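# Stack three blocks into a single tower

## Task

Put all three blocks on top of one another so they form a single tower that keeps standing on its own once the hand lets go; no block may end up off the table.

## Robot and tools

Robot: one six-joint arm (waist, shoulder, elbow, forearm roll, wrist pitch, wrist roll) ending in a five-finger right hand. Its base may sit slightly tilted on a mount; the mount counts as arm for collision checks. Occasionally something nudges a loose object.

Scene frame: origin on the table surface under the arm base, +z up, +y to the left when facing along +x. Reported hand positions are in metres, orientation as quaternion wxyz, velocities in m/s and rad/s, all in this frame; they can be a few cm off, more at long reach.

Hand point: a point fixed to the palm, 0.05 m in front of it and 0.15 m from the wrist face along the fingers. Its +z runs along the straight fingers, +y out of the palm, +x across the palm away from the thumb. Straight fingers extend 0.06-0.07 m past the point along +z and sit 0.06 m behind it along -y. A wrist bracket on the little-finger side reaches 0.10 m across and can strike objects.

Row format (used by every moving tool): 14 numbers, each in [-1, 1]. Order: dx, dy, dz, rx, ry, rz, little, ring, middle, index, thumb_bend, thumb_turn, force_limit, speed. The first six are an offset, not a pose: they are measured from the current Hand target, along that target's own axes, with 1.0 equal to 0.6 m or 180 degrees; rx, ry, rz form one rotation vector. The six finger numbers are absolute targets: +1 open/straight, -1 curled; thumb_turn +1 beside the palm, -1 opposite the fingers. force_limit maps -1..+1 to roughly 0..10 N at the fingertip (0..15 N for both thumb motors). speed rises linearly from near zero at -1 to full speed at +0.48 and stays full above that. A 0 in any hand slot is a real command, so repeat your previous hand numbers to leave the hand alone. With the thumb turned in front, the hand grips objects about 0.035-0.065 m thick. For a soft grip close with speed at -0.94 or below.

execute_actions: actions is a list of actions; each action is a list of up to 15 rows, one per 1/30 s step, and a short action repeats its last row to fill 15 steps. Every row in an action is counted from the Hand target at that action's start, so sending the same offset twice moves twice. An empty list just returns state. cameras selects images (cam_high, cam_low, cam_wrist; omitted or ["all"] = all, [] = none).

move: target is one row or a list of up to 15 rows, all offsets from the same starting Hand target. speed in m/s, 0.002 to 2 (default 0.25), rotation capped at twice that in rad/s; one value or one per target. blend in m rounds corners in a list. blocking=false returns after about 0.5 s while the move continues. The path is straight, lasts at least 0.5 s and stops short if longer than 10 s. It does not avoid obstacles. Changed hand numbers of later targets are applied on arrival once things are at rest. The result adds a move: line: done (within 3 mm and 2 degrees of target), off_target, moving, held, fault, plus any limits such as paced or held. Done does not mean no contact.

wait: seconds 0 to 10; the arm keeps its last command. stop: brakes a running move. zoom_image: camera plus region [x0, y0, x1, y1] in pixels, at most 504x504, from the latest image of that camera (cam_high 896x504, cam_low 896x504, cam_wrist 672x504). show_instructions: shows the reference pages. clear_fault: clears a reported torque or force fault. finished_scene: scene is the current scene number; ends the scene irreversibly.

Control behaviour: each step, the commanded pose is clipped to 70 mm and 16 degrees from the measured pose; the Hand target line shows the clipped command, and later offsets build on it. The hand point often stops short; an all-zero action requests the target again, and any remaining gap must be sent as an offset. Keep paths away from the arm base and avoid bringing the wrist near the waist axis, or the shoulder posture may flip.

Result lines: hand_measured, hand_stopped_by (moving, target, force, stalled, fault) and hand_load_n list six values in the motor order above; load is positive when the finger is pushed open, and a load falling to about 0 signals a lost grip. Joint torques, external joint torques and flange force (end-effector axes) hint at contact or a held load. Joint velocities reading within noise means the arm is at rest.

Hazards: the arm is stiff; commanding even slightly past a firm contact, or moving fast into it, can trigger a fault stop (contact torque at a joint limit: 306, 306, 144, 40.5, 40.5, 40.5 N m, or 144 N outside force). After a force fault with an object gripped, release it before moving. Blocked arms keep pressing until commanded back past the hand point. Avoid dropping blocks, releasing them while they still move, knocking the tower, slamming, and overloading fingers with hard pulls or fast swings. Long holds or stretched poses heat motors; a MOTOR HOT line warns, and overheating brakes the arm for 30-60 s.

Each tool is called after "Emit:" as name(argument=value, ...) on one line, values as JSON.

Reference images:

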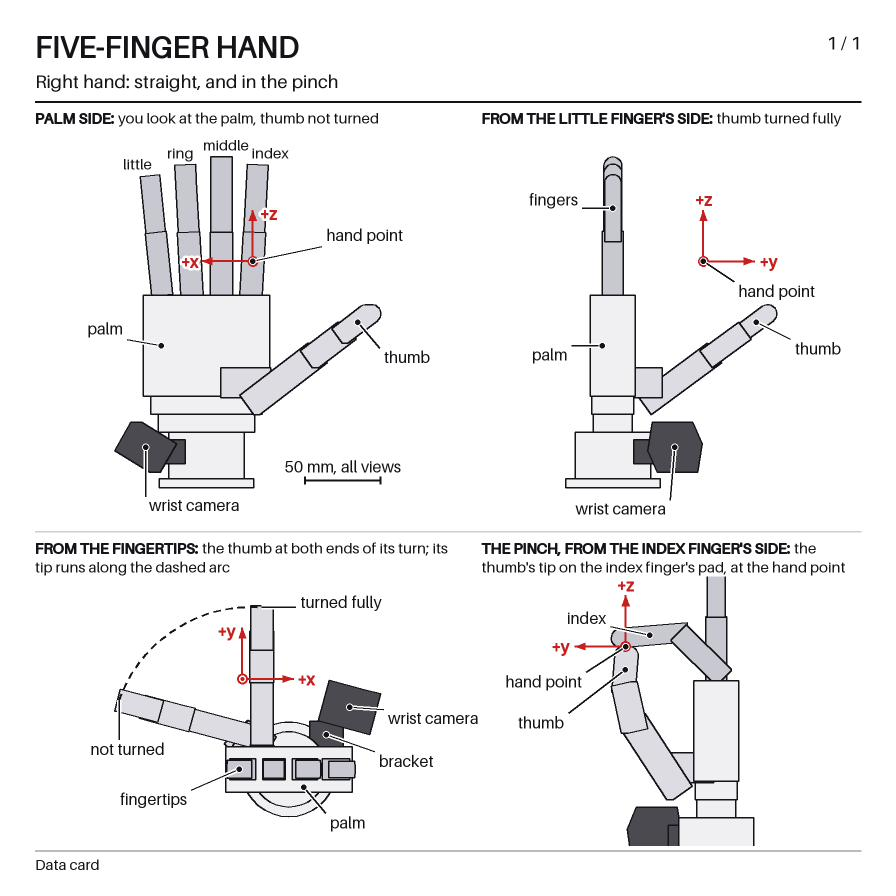

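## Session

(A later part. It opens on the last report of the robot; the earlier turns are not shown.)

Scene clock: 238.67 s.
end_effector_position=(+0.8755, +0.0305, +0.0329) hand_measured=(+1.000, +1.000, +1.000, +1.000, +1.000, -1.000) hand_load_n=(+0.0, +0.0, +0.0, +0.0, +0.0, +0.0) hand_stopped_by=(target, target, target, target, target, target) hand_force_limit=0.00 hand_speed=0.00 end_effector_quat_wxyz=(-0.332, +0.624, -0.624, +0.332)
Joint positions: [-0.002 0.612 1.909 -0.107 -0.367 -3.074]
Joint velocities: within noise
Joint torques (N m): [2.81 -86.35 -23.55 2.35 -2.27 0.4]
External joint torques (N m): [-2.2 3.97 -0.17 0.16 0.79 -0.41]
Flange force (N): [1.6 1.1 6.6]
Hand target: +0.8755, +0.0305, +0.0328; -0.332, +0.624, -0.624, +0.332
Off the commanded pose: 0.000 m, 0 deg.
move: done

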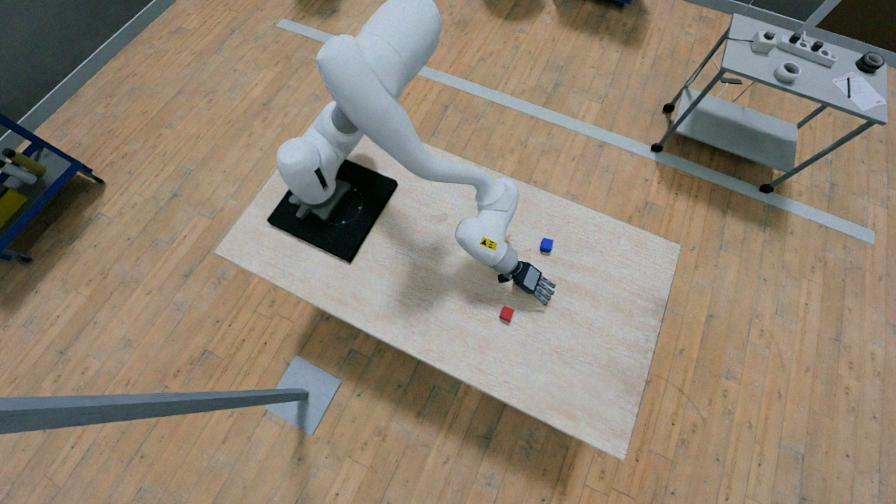

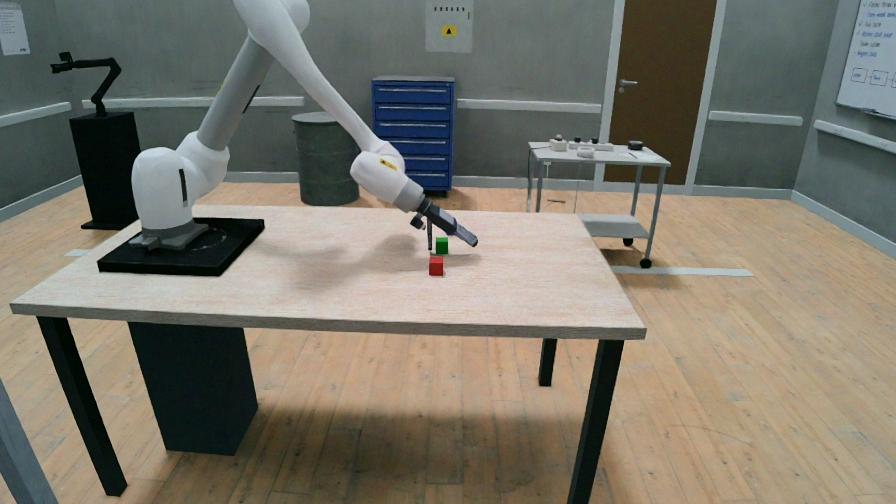

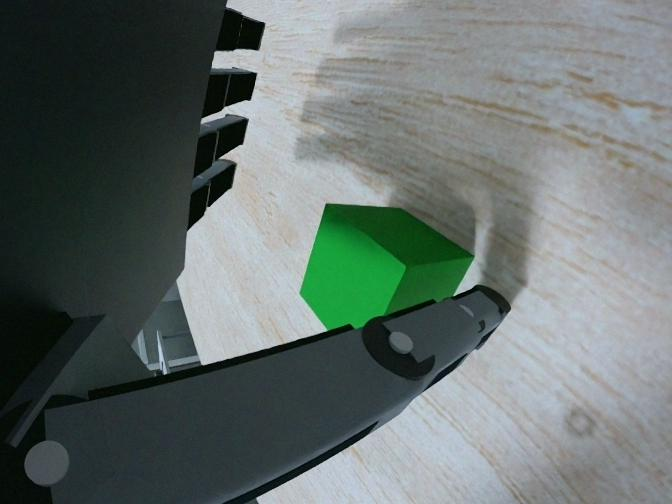

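Emit:
execute_actions(actions=[[[0,0,0,0,0,0,1,1,0.1,0.1,1,-1,-0.6,-0.6]],[[0,0,0,0,0,0,1,1,0.1,0.1,1,-1,-0.6,-0.6]],[[0,0,0,0,0,0,1,1,0.1,0.1,1,-1,-0.6,-0.6]]])

Emit:
zoom_image(camera="cam_wrist", region=[180, 100, 560, 400])

Emit:
zoom_image(camera="cam_low", region=[400, 180, 500, 285])

Scene clock: 245.60 s.
end_effector_position=(+0.8755, +0.0305, +0.0328) hand_measured=(+1.000, +1.000, +0.100, +0.100, +1.000, -1.000) hand_load_n=(+0.0, +0.0, +0.0, +0.0, +0.0, +0.0) hand_stopped_by=(target, target, target, target, target, target) hand_force_limit=-0.60 hand_speed=-0.60 end_effector_quat_wxyz=(-0.332, +0.624, -0.624, +0.332)
Joint positions: [-0.002 0.612 1.909 -0.107 -0.367 -3.074]
Joint velocities: within noise
Joint torques (N m): [2.71 -85.66 -23.53 2.43 -2.25 0.24]
External joint torques (N m): [-2.14 3.39 -0.13 0.08 0.77 -0.25]
External joint torques at the end of the 1st action: [-1.97 3.46 -0.31 0.08 0.77 -0.27]
External joint torques at the end of the 2nd action: [-1.92 3.42 -0.1 0.09 0.79 -0.25]
Flange force (N): [2.2 0.7 5.6]
Flange force at the end of the 1st action (N): [1.9 0.5 6.0]
Flange force at the end of the 2nd action (N): [1.8 0.7 5.6]
Hand target: +0.8755, +0.0305, +0.0328; -0.332, +0.624, -0.624, +0.332
Off the commanded pose: 0.000 m, 0 deg.
Step readings (end_effector_position; steps 1 to 15: 1st action; 16 to 30: 2nd action; 31 to 45: 3rd action):
0: (+0.8755, +0.0305, +0.0328)
1: (+0.8755, +0.0305, +0.0328)
2: (+0.8755, +0.0305, +0.0328)
4: (+0.8755, +0.0305, +0.0328)
8: (+0.8755, +0.0305, +0.0328)
15: (+0.8755, +0.0305, +0.0328)
16: (+0.8755, +0.0305, +0.0328)
17: (+0.8755, +0.0305, +0.0328)
19: (+0.8755, +0.0305, +0.0328)
23: (+0.8755, +0.0305, +0.0328)
30: (+0.8755, +0.0305, +0.0328)
31: (+0.8755, +0.0305, +0.0328)
32: (+0.8755, +0.0305, +0.0328)
34: (+0.8755, +0.0305, +0.0328)
38: (+0.8755, +0.0305, +0.0328)
45: (+0.8755, +0.0305, +0.0328)

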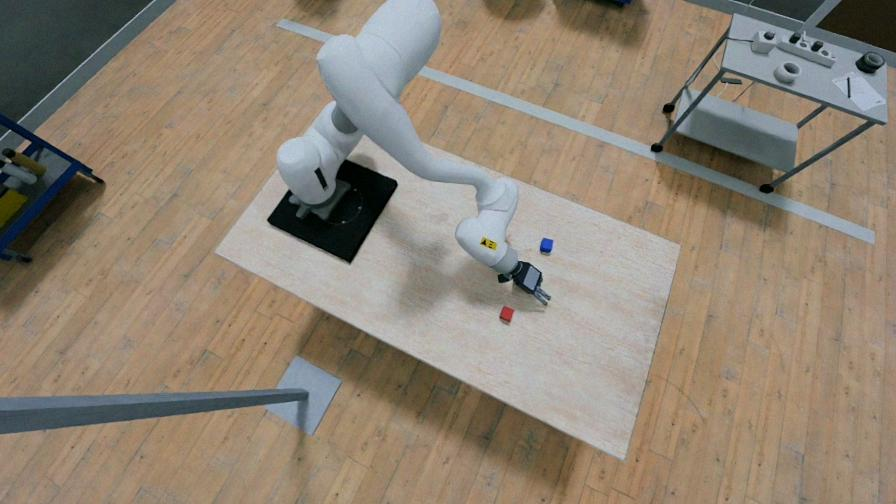

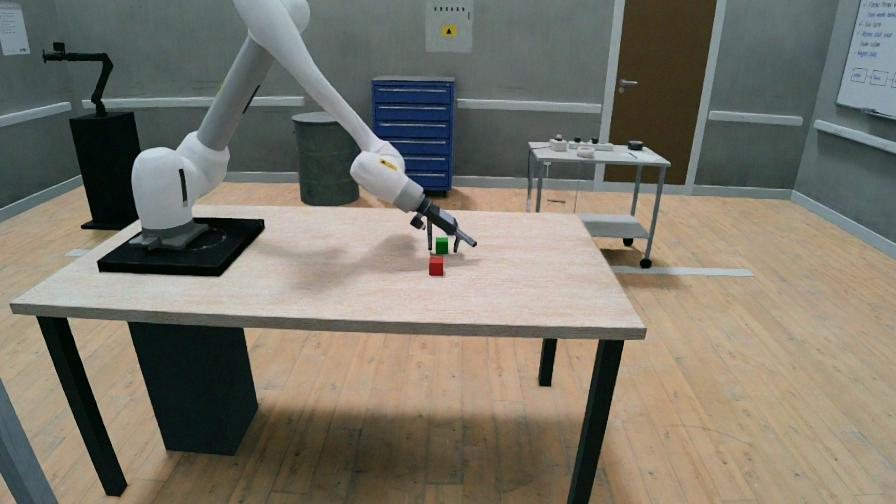

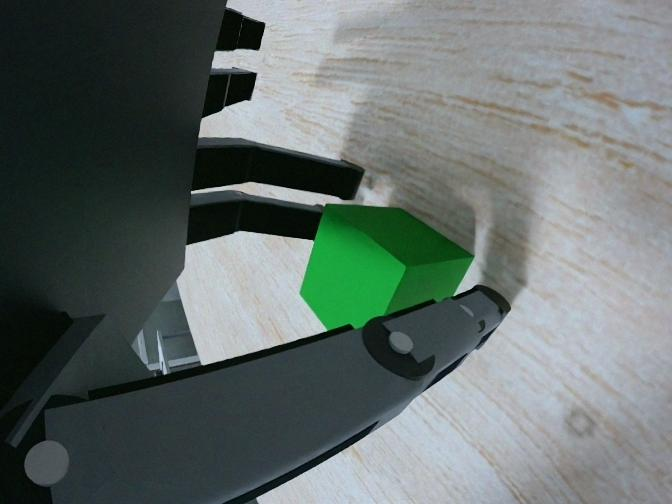

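Scaled by 1.326 from the camera's 672x504 image, which has a finer 960x720 frame.

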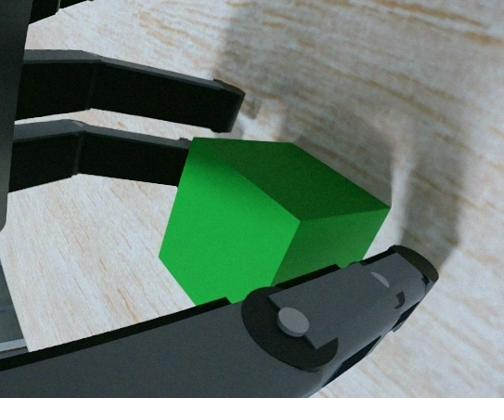

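Scaled by 4.800 from the camera's 896x504 image, which has a finer 1280x720 frame.

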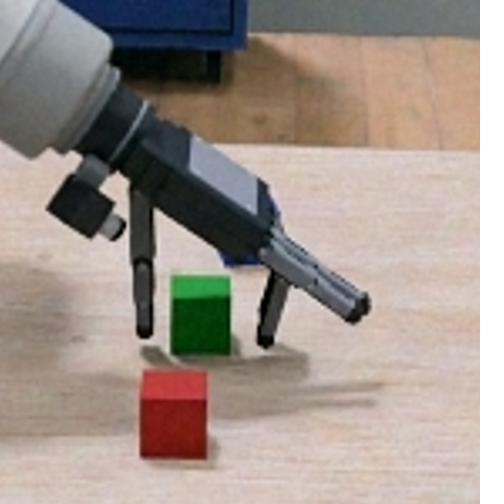

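Emit:
zoom_image(camera="cam_high", region=[520, 270, 564, 314])

Emit:
zoom_image(camera="cam_high", region=[495, 250, 559, 314])

Scaled by 11.455 from the camera's 896x504 image, which has a finer 1280x720 frame.

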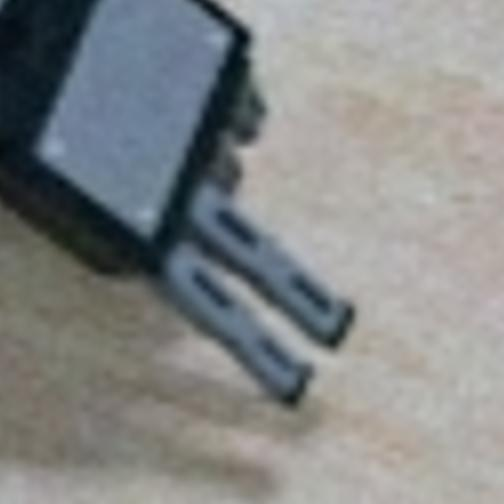

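Scaled by 7.875 from the camera's 896x504 image, which has a finer 1280x720 frame.

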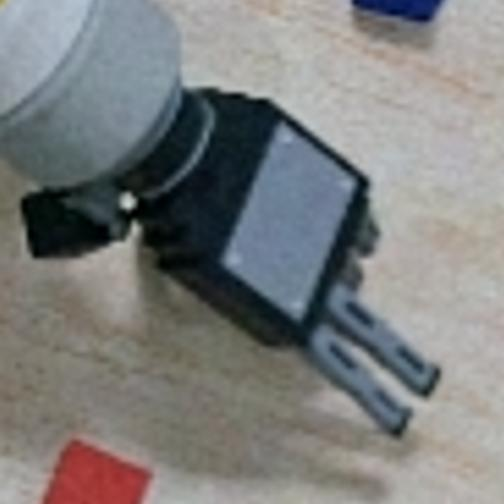

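Emit:
execute_actions(actions=[[[0,0,0,0,0,0,1,1,-0.1,-0.1,1,-1,-0.6,-0.85]],[[0,0,0,0,0,0,1,1,-0.1,-0.1,1,-1,-0.6,-0.85]]])

Emit:
zoom_image(camera="cam_low", region=[400, 180, 500, 285])

Scene clock: 322.57 s.
end_effector_position=(+0.8755, +0.0305, +0.0328) hand_measured=(+1.000, +1.000, -0.100, -0.100, +1.000, -1.000) hand_load_n=(+0.0, +0.0, +0.5, +0.0, +0.0, +0.0) hand_stopped_by=(target, target, target, target, target, target) hand_force_limit=-0.60 hand_speed=-0.85 end_effector_quat_wxyz=(-0.332, +0.624, -0.624, +0.332)
Joint positions: [-0.002 0.612 1.909 -0.107 -0.367 -3.074]
Joint velocities: within noise
Joint torques (N m): [3.01 -85.58 -23.49 2.42 -2.27 0.23]
External joint torques (N m): [-2.12 3.18 -0.2 0.09 0.79 -0.23]
External joint torques at the end of the 1st action: [-2.13 3.34 -0.18 0.08 0.76 -0.23]
Flange force (N): [2.2 0.4 5.4]
Flange force at the end of the 1st action (N): [2.2 0.6 5.6]
Hand target: +0.8755, +0.0305, +0.0328; -0.332, +0.624, -0.624, +0.332
Off the commanded pose: 0.000 m, 0 deg.
Step readings (end_effector_position; steps 1 to 15: 1st action; 16 to 30: 2nd action):
0: (+0.8755, +0.0305, +0.0328)
1: (+0.8755, +0.0305, +0.0328)
2: (+0.8755, +0.0305, +0.0328)
4: (+0.8755, +0.0305, +0.0328)
8: (+0.8755, +0.0305, +0.0328)
15: (+0.8755, +0.0305, +0.0328)
16: (+0.8755, +0.0305, +0.0328)
17: (+0.8755, +0.0305, +0.0328)
19: (+0.8755, +0.0305, +0.0328)
23: (+0.8755, +0.0305, +0.0328)
30: (+0.8755, +0.0305, +0.0328)

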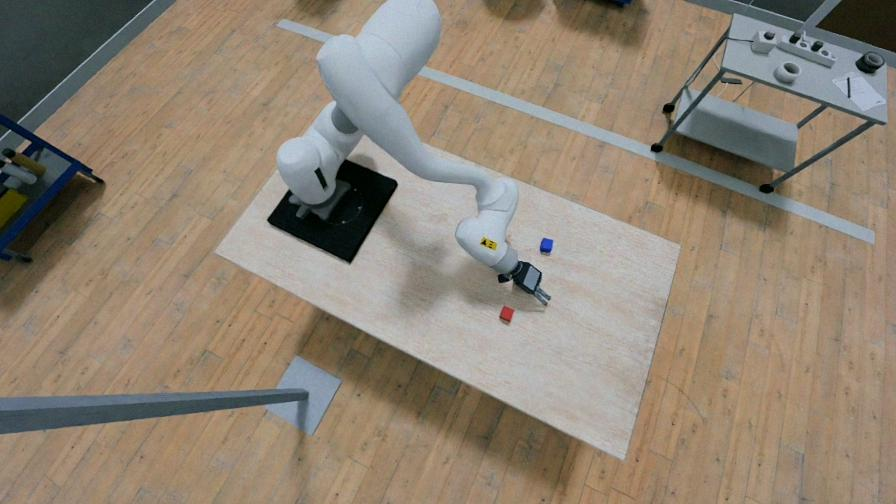

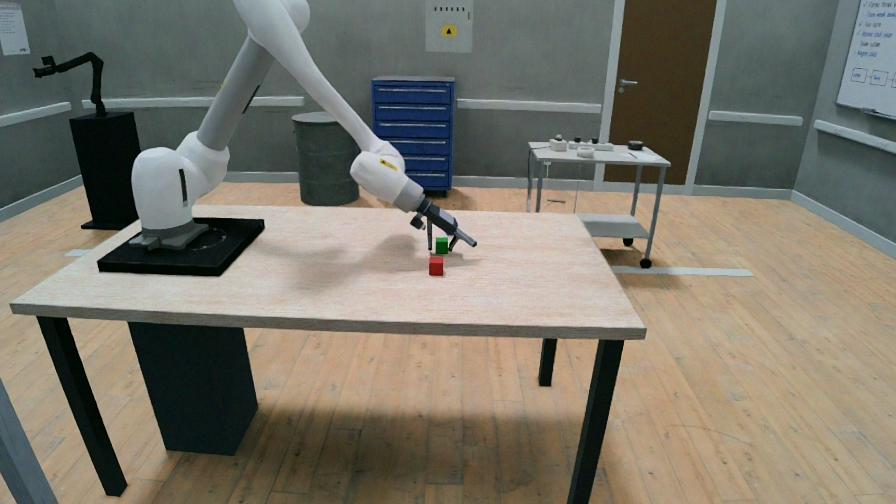

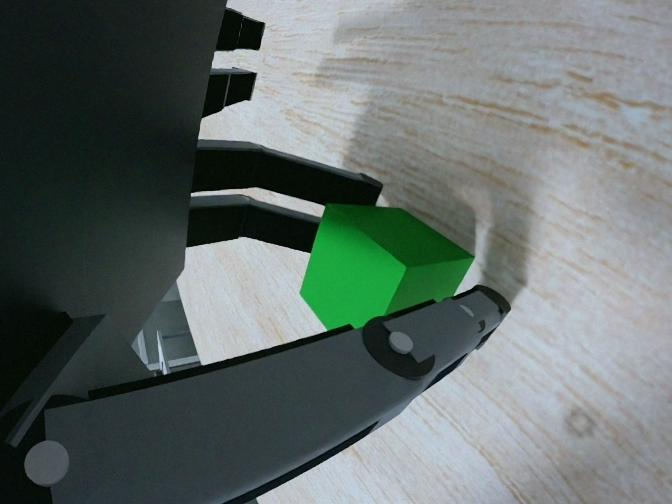

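Scaled by 4.800 from the camera's 896x504 image, which has a finer 1280x720 frame.

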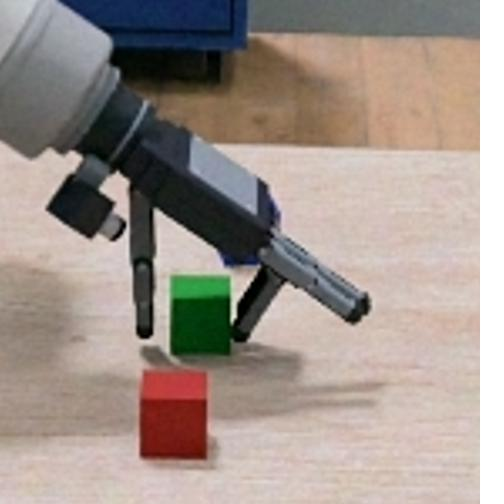

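Emit:
execute_actions(actions=[[[0,0,0,0,0,0,1,1,-0.6,-0.6,1,-1,-0.6,-0.9]],[[0,0,0,0,0,0,1,1,-0.6,-0.6,1,-1,-0.6,-0.9]],[[0,0,0,0,0,0,1,1,-0.6,-0.6,1,-1,-0.6,-0.9]],[[0,0,0,0,0,0,1,1,-0.6,-0.6,1,-1,-0.6,-0.9]]])

Emit:
zoom_image(camera="cam_low", region=[400, 180, 500, 285])

Emit:
zoom_image(camera="cam_wrist", region=[180, 100, 560, 400])

Scene clock: 327.53 s.
end_effector_position=(+0.8755, +0.0305, +0.0328) hand_measured=(+1.000, +1.000, -0.248, -0.248, +1.000, -1.000) hand_load_n=(+0.0, +0.0, +4.0, +2.0, +0.5, -0.5) hand_stopped_by=(target, target, force, force, target, target) hand_force_limit=-0.60 hand_speed=-0.90 end_effector_quat_wxyz=(-0.332, +0.624, -0.624, +0.332)
Joint positions: [-0.002 0.612 1.909 -0.107 -0.367 -3.074]
Joint velocities: within noise
Joint torques (N m): [3.07 -86.09 -23.78 2.45 -2.29 0.25]
External joint torques (N m): [-2.45 3.75 0.02 0.07 0.82 -0.26]
External joint torques at the end of the 1st action: [-1.85 3.59 -0.17 0.09 0.72 -0.22]
External joint torques at the end of the 2nd action: [-1.83 3.83 -0.05 0.06 0.83 -0.22]
External joint torques at the end of the 3rd action: [-2.11 3.86 0.02 0.09 0.81 -0.25]
Flange force (N): [2.7 1.0 5.9]
Flange force at the end of the 1st action (N): [1.8 0.8 6.0]
Flange force at the end of the 2nd action (N): [1.8 0.9 6.2]
Flange force at the end of the 3rd action (N): [2.1 1.1 6.1]
Hand target: +0.8755, +0.0305, +0.0328; -0.332, +0.624, -0.624, +0.332
Off the commanded pose: 0.000 m, 0 deg.
Step readings (end_effector_position; steps 1 to 15: 1st action; 16 to 30: 2nd action; 31 to 45: 3rd action; 46 to 60: 4th action):
0: (+0.8755, +0.0305, +0.0328)
1: (+0.8755, +0.0305, +0.0328)
2: (+0.8755, +0.0305, +0.0328)
4: (+0.8755, +0.0305, +0.0328)
8: (+0.8755, +0.0305, +0.0328)
15: (+0.8755, +0.0305, +0.0328)
16: (+0.8755, +0.0305, +0.0328)
17: (+0.8755, +0.0305, +0.0328)
19: (+0.8755, +0.0305, +0.0328)
23: (+0.8755, +0.0305, +0.0328)
30: (+0.8755, +0.0305, +0.0328)
31: (+0.8755, +0.0305, +0.0328)
32: (+0.8755, +0.0305, +0.0328)
34: (+0.8755, +0.0305, +0.0328)
38: (+0.8755, +0.0305, +0.0328)
45: (+0.8755, +0.0305, +0.0328)
46: (+0.8755, +0.0305, +0.0328)
47: (+0.8755, +0.0305, +0.0328)
49: (+0.8755, +0.0305, +0.0328)
53: (+0.8755, +0.0305, +0.0328)
60: (+0.8755, +0.0305, +0.0328)

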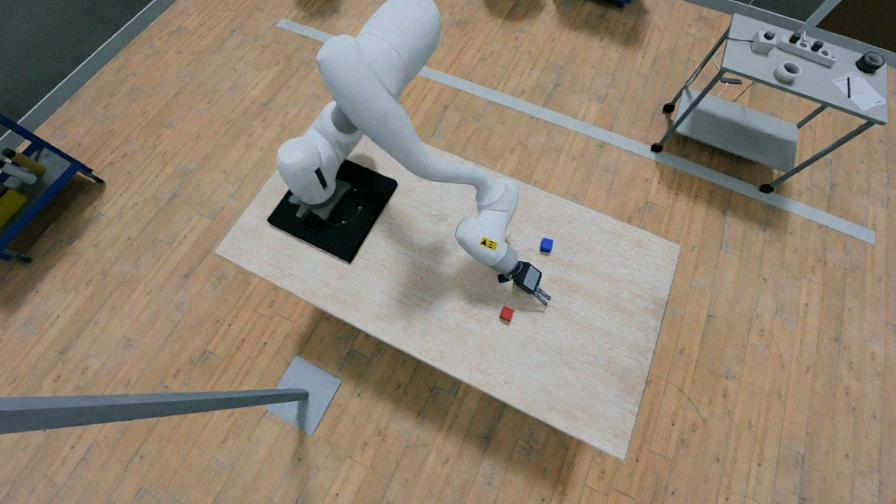

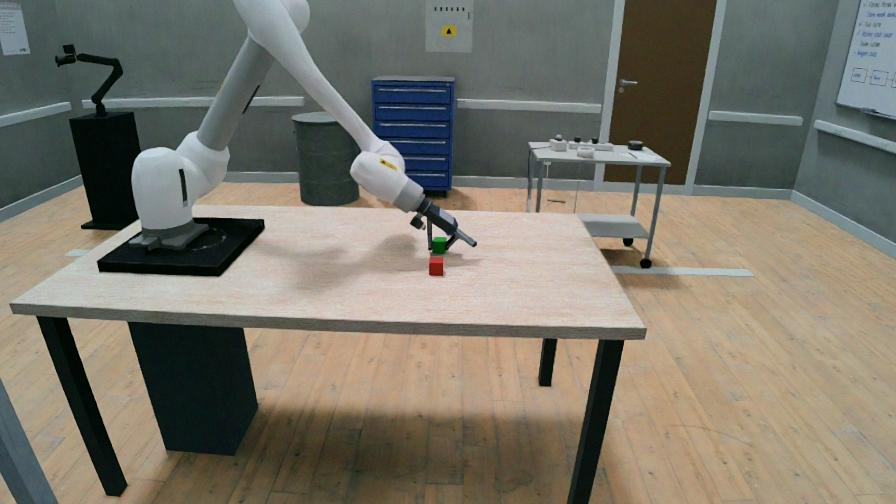

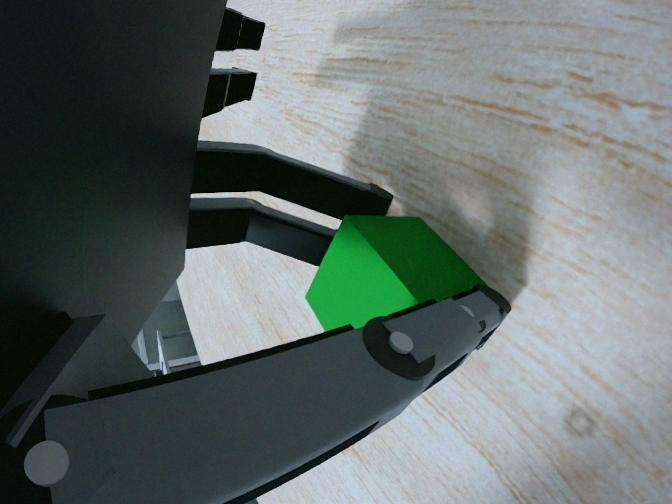

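Scaled by 4.800 from the camera's 896x504 image, which has a finer 1280x720 frame.

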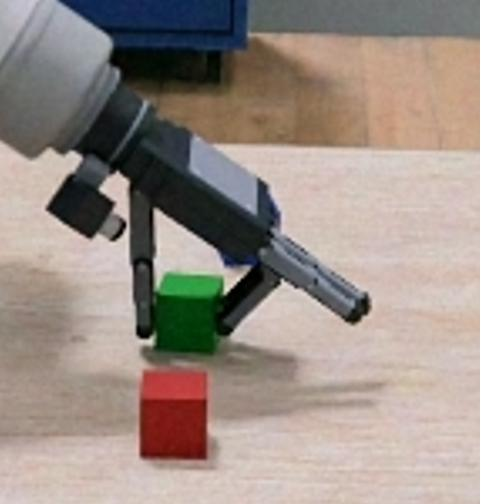

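Scaled by 1.326 from the camera's 672x504 image, which has a finer 960x720 frame.

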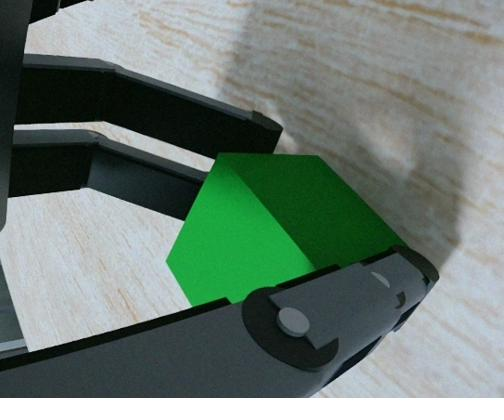

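Emit:
execute_actions(actions=[[[0,0,0,0,0,0,1,1,0.1,0.1,1,-1,-0.6,-0.85]],[[0,0,0,0,0,0,1,1,0.1,0.1,1,-1,-0.6,-0.85]],[[0,0,0,0,0,0,1,1,0.1,0.1,1,-1,-0.6,-0.85]]])

Emit:
zoom_image(camera="cam_low", region=[400, 180, 500, 285])

Emit:
zoom_image(camera="cam_wrist", region=[180, 100, 560, 400])

Scene clock: 378.37 s.
end_effector_position=(+0.8755, +0.0305, +0.0328) hand_measured=(+1.000, +1.000, +0.100, +0.100, +1.000, -1.000) hand_load_n=(+0.0, +0.0, +0.0, +0.0, +0.0, +0.5) hand_stopped_by=(target, target, target, target, target, target) hand_force_limit=-0.60 hand_speed=-0.85 end_effector_quat_wxyz=(-0.332, +0.624, -0.624, +0.332)
Joint positions: [-0.002 0.612 1.909 -0.107 -0.367 -3.074]
Joint velocities: within noise
Joint torques (N m): [2.65 -85.73 -23.45 2.41 -2.26 0.27]
External joint torques (N m): [-1.76 3.38 -0.23 0.1 0.78 -0.28]
External joint torques at the end of the 1st action: [-2.11 3.54 -0.06 0.07 0.76 -0.23]
External joint torques at the end of the 2nd action: [-2.35 3.43 -0.1 0.1 0.76 -0.21]
Flange force (N): [1.5 0.5 5.8]
Flange force at the end of the 1st action (N): [2.2 0.9 5.7]
Flange force at the end of the 2nd action (N): [2.5 0.8 5.6]
Hand target: +0.8755, +0.0305, +0.0328; -0.332, +0.624, -0.624, +0.332
Off the commanded pose: 0.000 m, 0 deg.
Step readings (end_effector_position; steps 1 to 15: 1st action; 16 to 30: 2nd action; 31 to 45: 3rd action):
0: (+0.8755, +0.0305, +0.0328)
1: (+0.8755, +0.0305, +0.0328)
2: (+0.8755, +0.0305, +0.0328)
4: (+0.8755, +0.0305, +0.0328)
8: (+0.8755, +0.0305, +0.0328)
15: (+0.8755, +0.0305, +0.0328)
16: (+0.8755, +0.0305, +0.0328)
17: (+0.8755, +0.0305, +0.0328)
19: (+0.8755, +0.0305, +0.0328)
23: (+0.8755, +0.0305, +0.0328)
30: (+0.8755, +0.0305, +0.0328)
31: (+0.8755, +0.0305, +0.0328)
32: (+0.8755, +0.0305, +0.0328)
34: (+0.8755, +0.0305, +0.0328)
38: (+0.8755, +0.0305, +0.0328)
45: (+0.8755, +0.0305, +0.0328)

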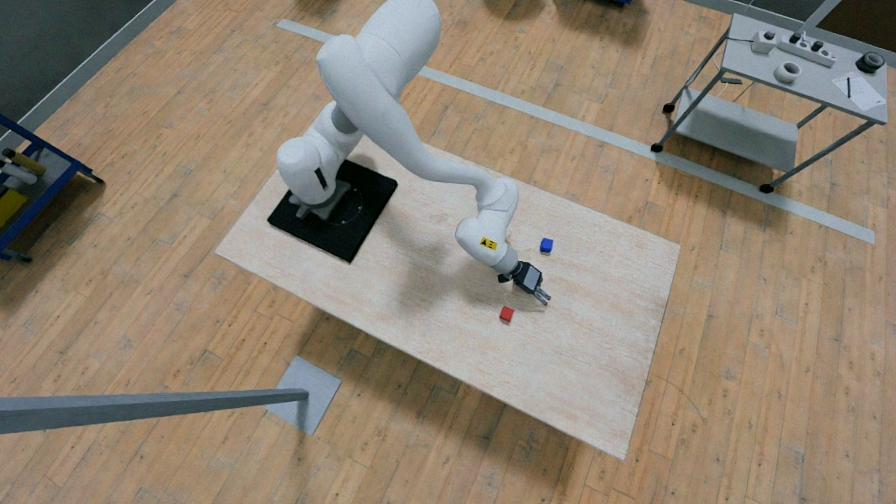

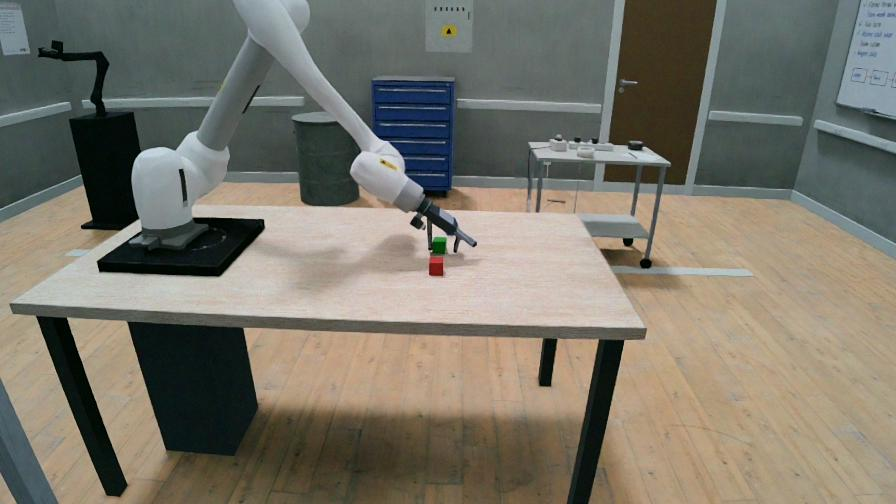

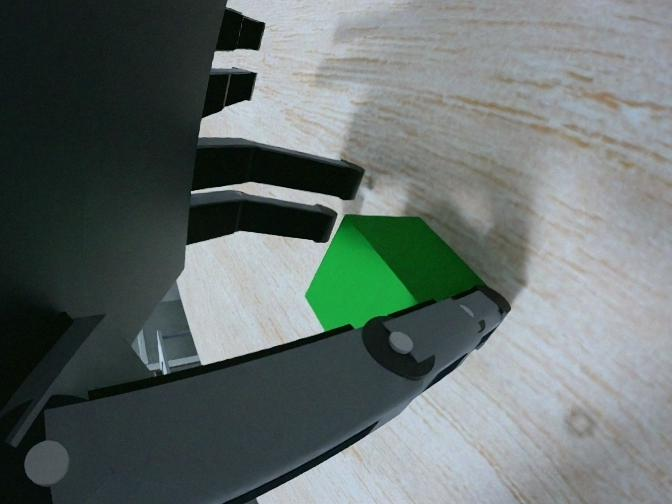

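Scaled by 4.800 from the camera's 896x504 image, which has a finer 1280x720 frame.

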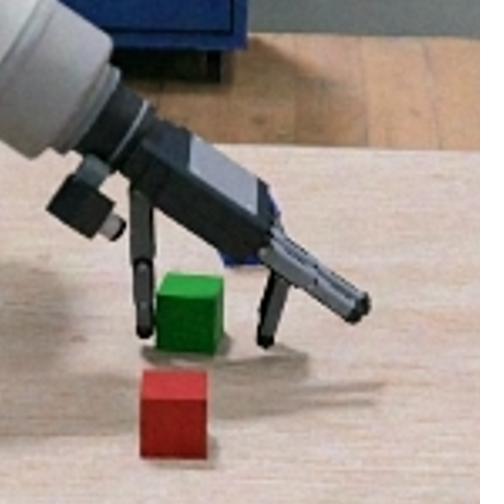

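Scaled by 1.326 from the camera's 672x504 image, which has a finer 960x720 frame.

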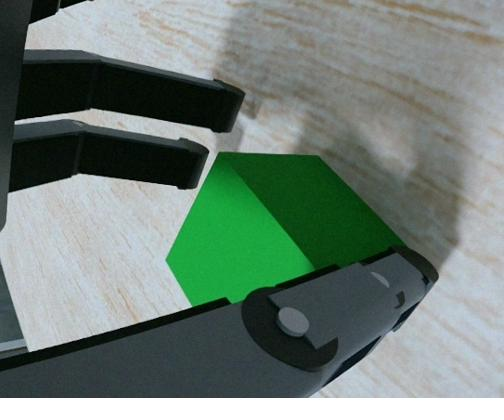

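Emit:
move(target=[[0, 0.00745, -0.01105, 0, 0, 0, 1, 1, 0.1, 0.1, 1, -1, -0.6, -0.85], [-0.025, 0.00745, -0.01105, 0, 0, 0, 1, 1, 0.1, 0.1, 1, -1, -0.6, -0.85]], speed=0.04)

Emit:
zoom_image(camera="cam_low", region=[400, 180, 500, 285])

Emit:
zoom_image(camera="cam_wrist", region=[180, 100, 560, 400])

Scene clock: 388.33 s.
end_effector_position=(+0.8674, +0.0455, +0.0328) hand_measured=(+1.000, +1.000, +0.100, +0.100, +1.000, -1.000) hand_load_n=(+0.0, +0.0, +0.0, +0.0, +0.0, +0.0) hand_stopped_by=(target, target, target, target, target, target) hand_force_limit=-0.60 hand_speed=-0.85 end_effector_quat_wxyz=(-0.332, +0.624, -0.624, +0.332)
Joint positions: [0.019 0.604 1.926 -0.056 -0.375 -3.11]
Joint velocities: within noise
Joint torques (N m): [2.83 -85.12 -23.49 2.33 -2.26 0.24]
External joint torques (N m): [-2.12 3.52 -0.14 0.14 0.78 -0.25]
Flange force (N): [1.9 0.7 5.8]
Hand target: +0.8675, +0.0455, +0.0328; -0.332, +0.624, -0.624, +0.332
Off the commanded pose: 0.000 m, 0 deg.
move: done

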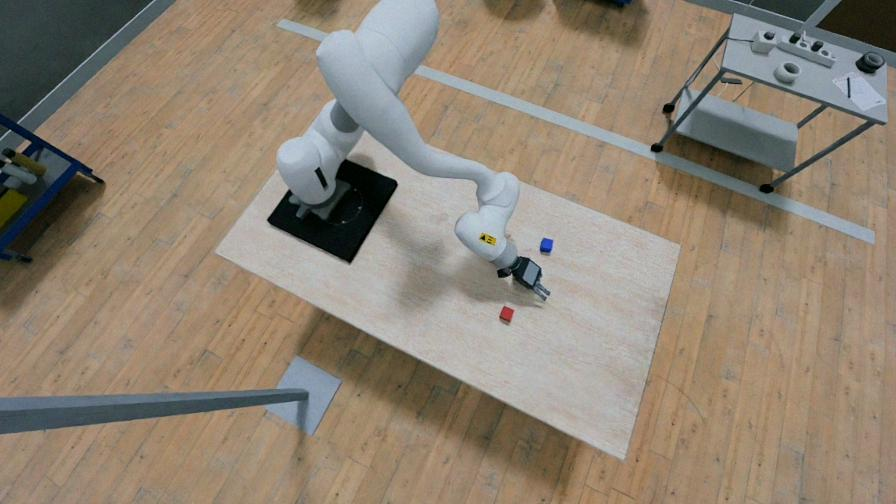

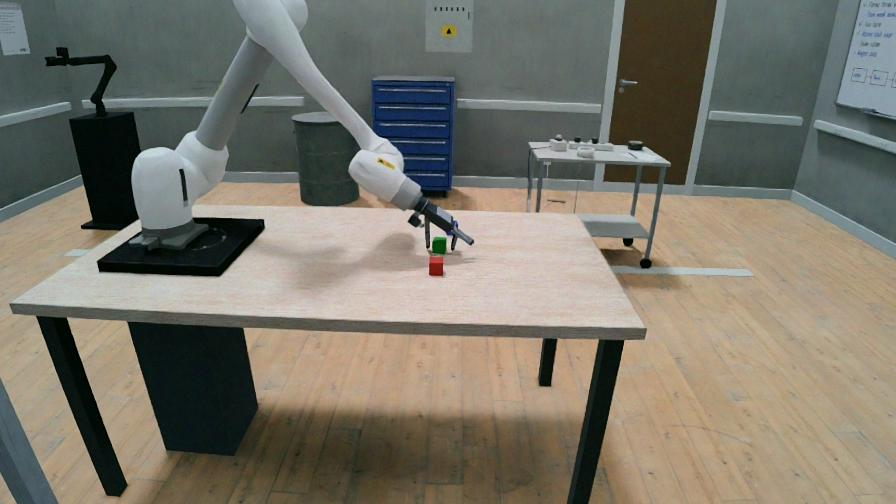

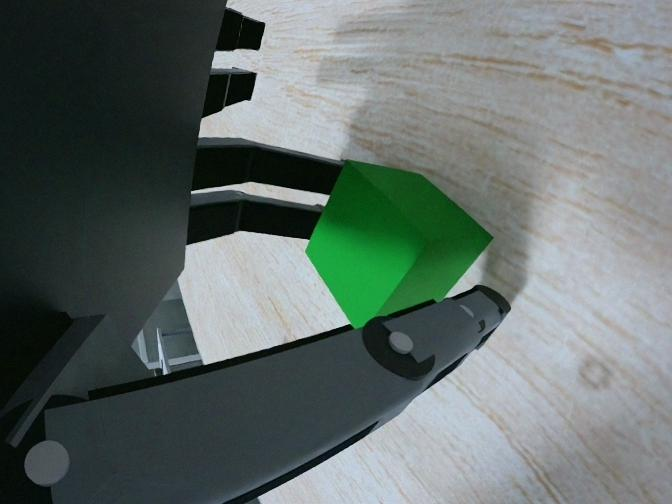

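Scaled by 4.800 from the camera's 896x504 image, which has a finer 1280x720 frame.

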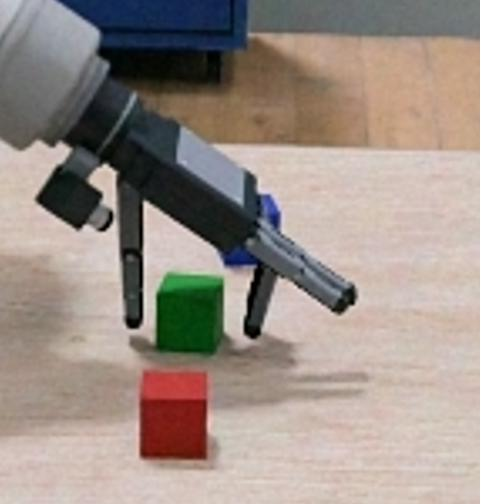

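Scaled by 1.326 from the camera's 672x504 image, which has a finer 960x720 frame.

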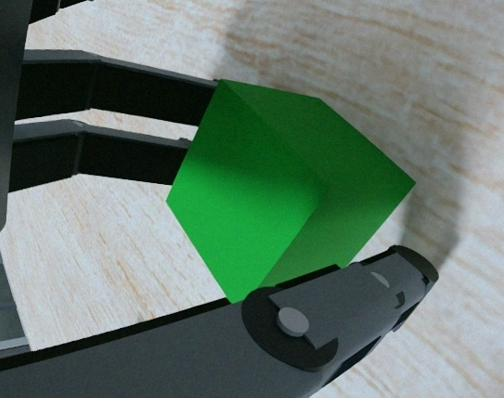

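Emit:
execute_actions(actions=[[[0.005,0,0,0,0,0,1,1,-0.05,-0.05,1,-1,-0.4,-0.8]],[[0,0,0,0,0,0,1,1,-0.6,-0.6,1,-1,-0.4,-0.9]],[[0,0,0,0,0,0,1,1,-0.6,-0.6,1,-1,-0.4,-0.9]],[[0,0,0,0,0,0,1,1,-0.6,-0.6,1,-1,-0.4,-0.9]],[[0,0,0,0,0,0,1,1,-0.6,-0.6,1,-1,-0.4,-0.9]]])

Emit:
zoom_image(camera="cam_low", region=[400, 180, 500, 285])

Emit:
zoom_image(camera="cam_wrist", region=[180, 100, 560, 400])

Scene clock: 400.27 s.
end_effector_position=(+0.8675, +0.0425, +0.0328) hand_measured=(+1.000, +1.000, -0.236, -0.282, +1.000, -1.000) hand_load_n=(+0.0, +0.0, +0.0, +5.0, +0.5, -2.5) hand_stopped_by=(target, target, force, force, target, target) hand_force_limit=-0.40 hand_speed=-0.90 end_effector_quat_wxyz=(-0.332, +0.624, -0.624, +0.332)
Joint positions: [0.015 0.604 1.925 -0.066 -0.375 -3.103]
Joint velocities: within noise
Joint torques (N m): [2.73 -85.47 -23.56 2.41 -2.34 0.24]
External joint torques (N m): [-1.75 3.85 0.01 0.06 0.86 -0.25]
External joint torques at the end of the 1st action: [-2.05 3.27 -0.21 0.1 0.78 -0.19]
External joint torques at the end of the 2nd action: [-2.06 3.53 -0.25 0.06 0.78 -0.26]
External joint torques at the end of the 3rd action: [-2.18 3.95 0.01 0.08 0.81 -0.25]
External joint torques at the end of the 4th action: [-2.11 3.98 -0.09 0.07 0.85 -0.23]
Flange force (N): [1.7 0.9 6.1]
Flange force at the end of the 1st action (N): [2.1 0.4 5.6]
Flange force at the end of the 2nd action (N): [2.1 0.6 6.0]
Flange force at the end of the 3rd action (N): [2.2 1.1 6.3]
Flange force at the end of the 4th action (N): [2.2 0.9 6.5]
Hand target: +0.8675, +0.0425, +0.0328; -0.332, +0.624, -0.624, +0.332
Off the commanded pose: 0.000 m, 0 deg.
Step readings (end_effector_position; steps 1 to 15: 1st action; 16 to 30: 2nd action; 31 to 45: 3rd action; 46 to 60: 4th action; 61 to 75: 5th action):
0: (+0.8675, +0.0455, +0.0328)
1: (+0.8675, +0.0455, +0.0328)
2: (+0.8675, +0.0450, +0.0328)
4: (+0.8675, +0.0433, +0.0328)
8: (+0.8675, +0.0426, +0.0328)
15: (+0.8676, +0.0425, +0.0328)
16: (+0.8676, +0.0425, +0.0328)
17: (+0.8676, +0.0425, +0.0328)
19: (+0.8676, +0.0425, +0.0328)
23: (+0.8675, +0.0425, +0.0328)
30: (+0.8675, +0.0425, +0.0328)
31: (+0.8675, +0.0425, +0.0328)
32: (+0.8675, +0.0425, +0.0328)
34: (+0.8675, +0.0425, +0.0328)
38: (+0.8675, +0.0425, +0.0328)
45: (+0.8675, +0.0425, +0.0328)
46: (+0.8675, +0.0425, +0.0328)
47: (+0.8675, +0.0425, +0.0328)
49: (+0.8675, +0.0425, +0.0328)
53: (+0.8675, +0.0425, +0.0328)
60: (+0.8675, +0.0425, +0.0328)
61: (+0.8675, +0.0425, +0.0328)
62: (+0.8675, +0.0425, +0.0328)
64: (+0.8675, +0.0425, +0.0328)
68: (+0.8675, +0.0425, +0.0328)
75: (+0.8675, +0.0425, +0.0328)

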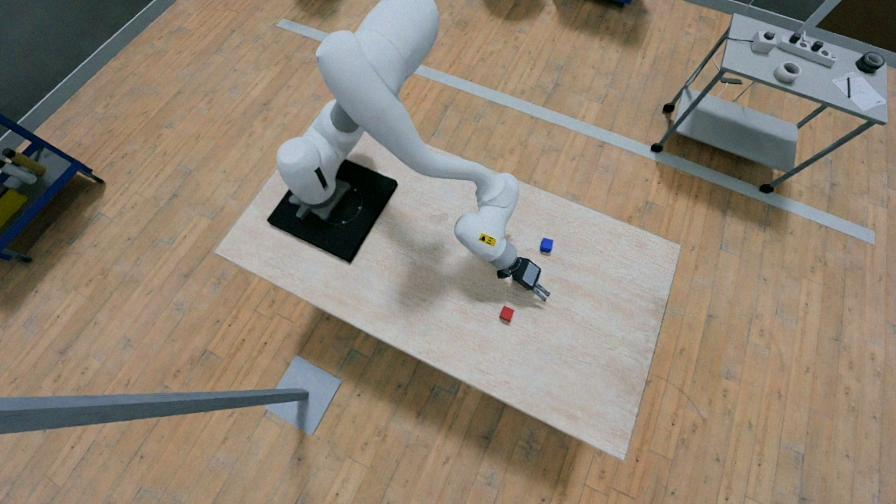

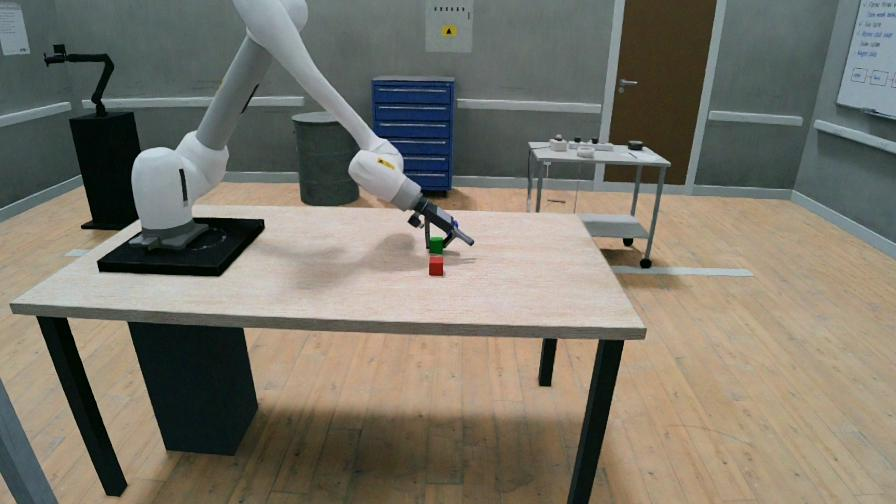

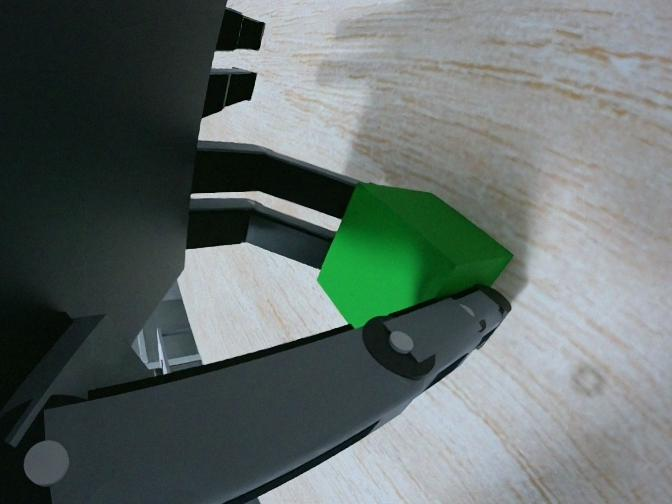

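Scaled by 4.800 from the camera's 896x504 image, which has a finer 1280x720 frame.

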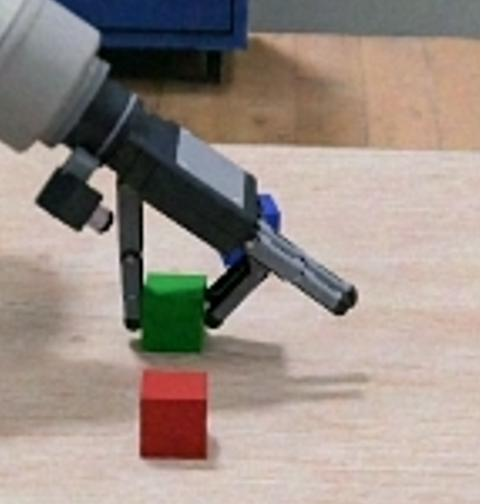

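Scaled by 1.326 from the camera's 672x504 image, which has a finer 960x720 frame.

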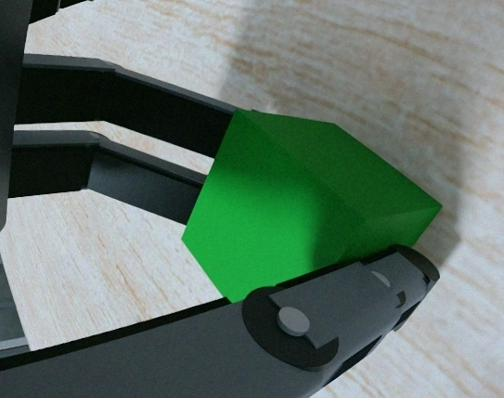

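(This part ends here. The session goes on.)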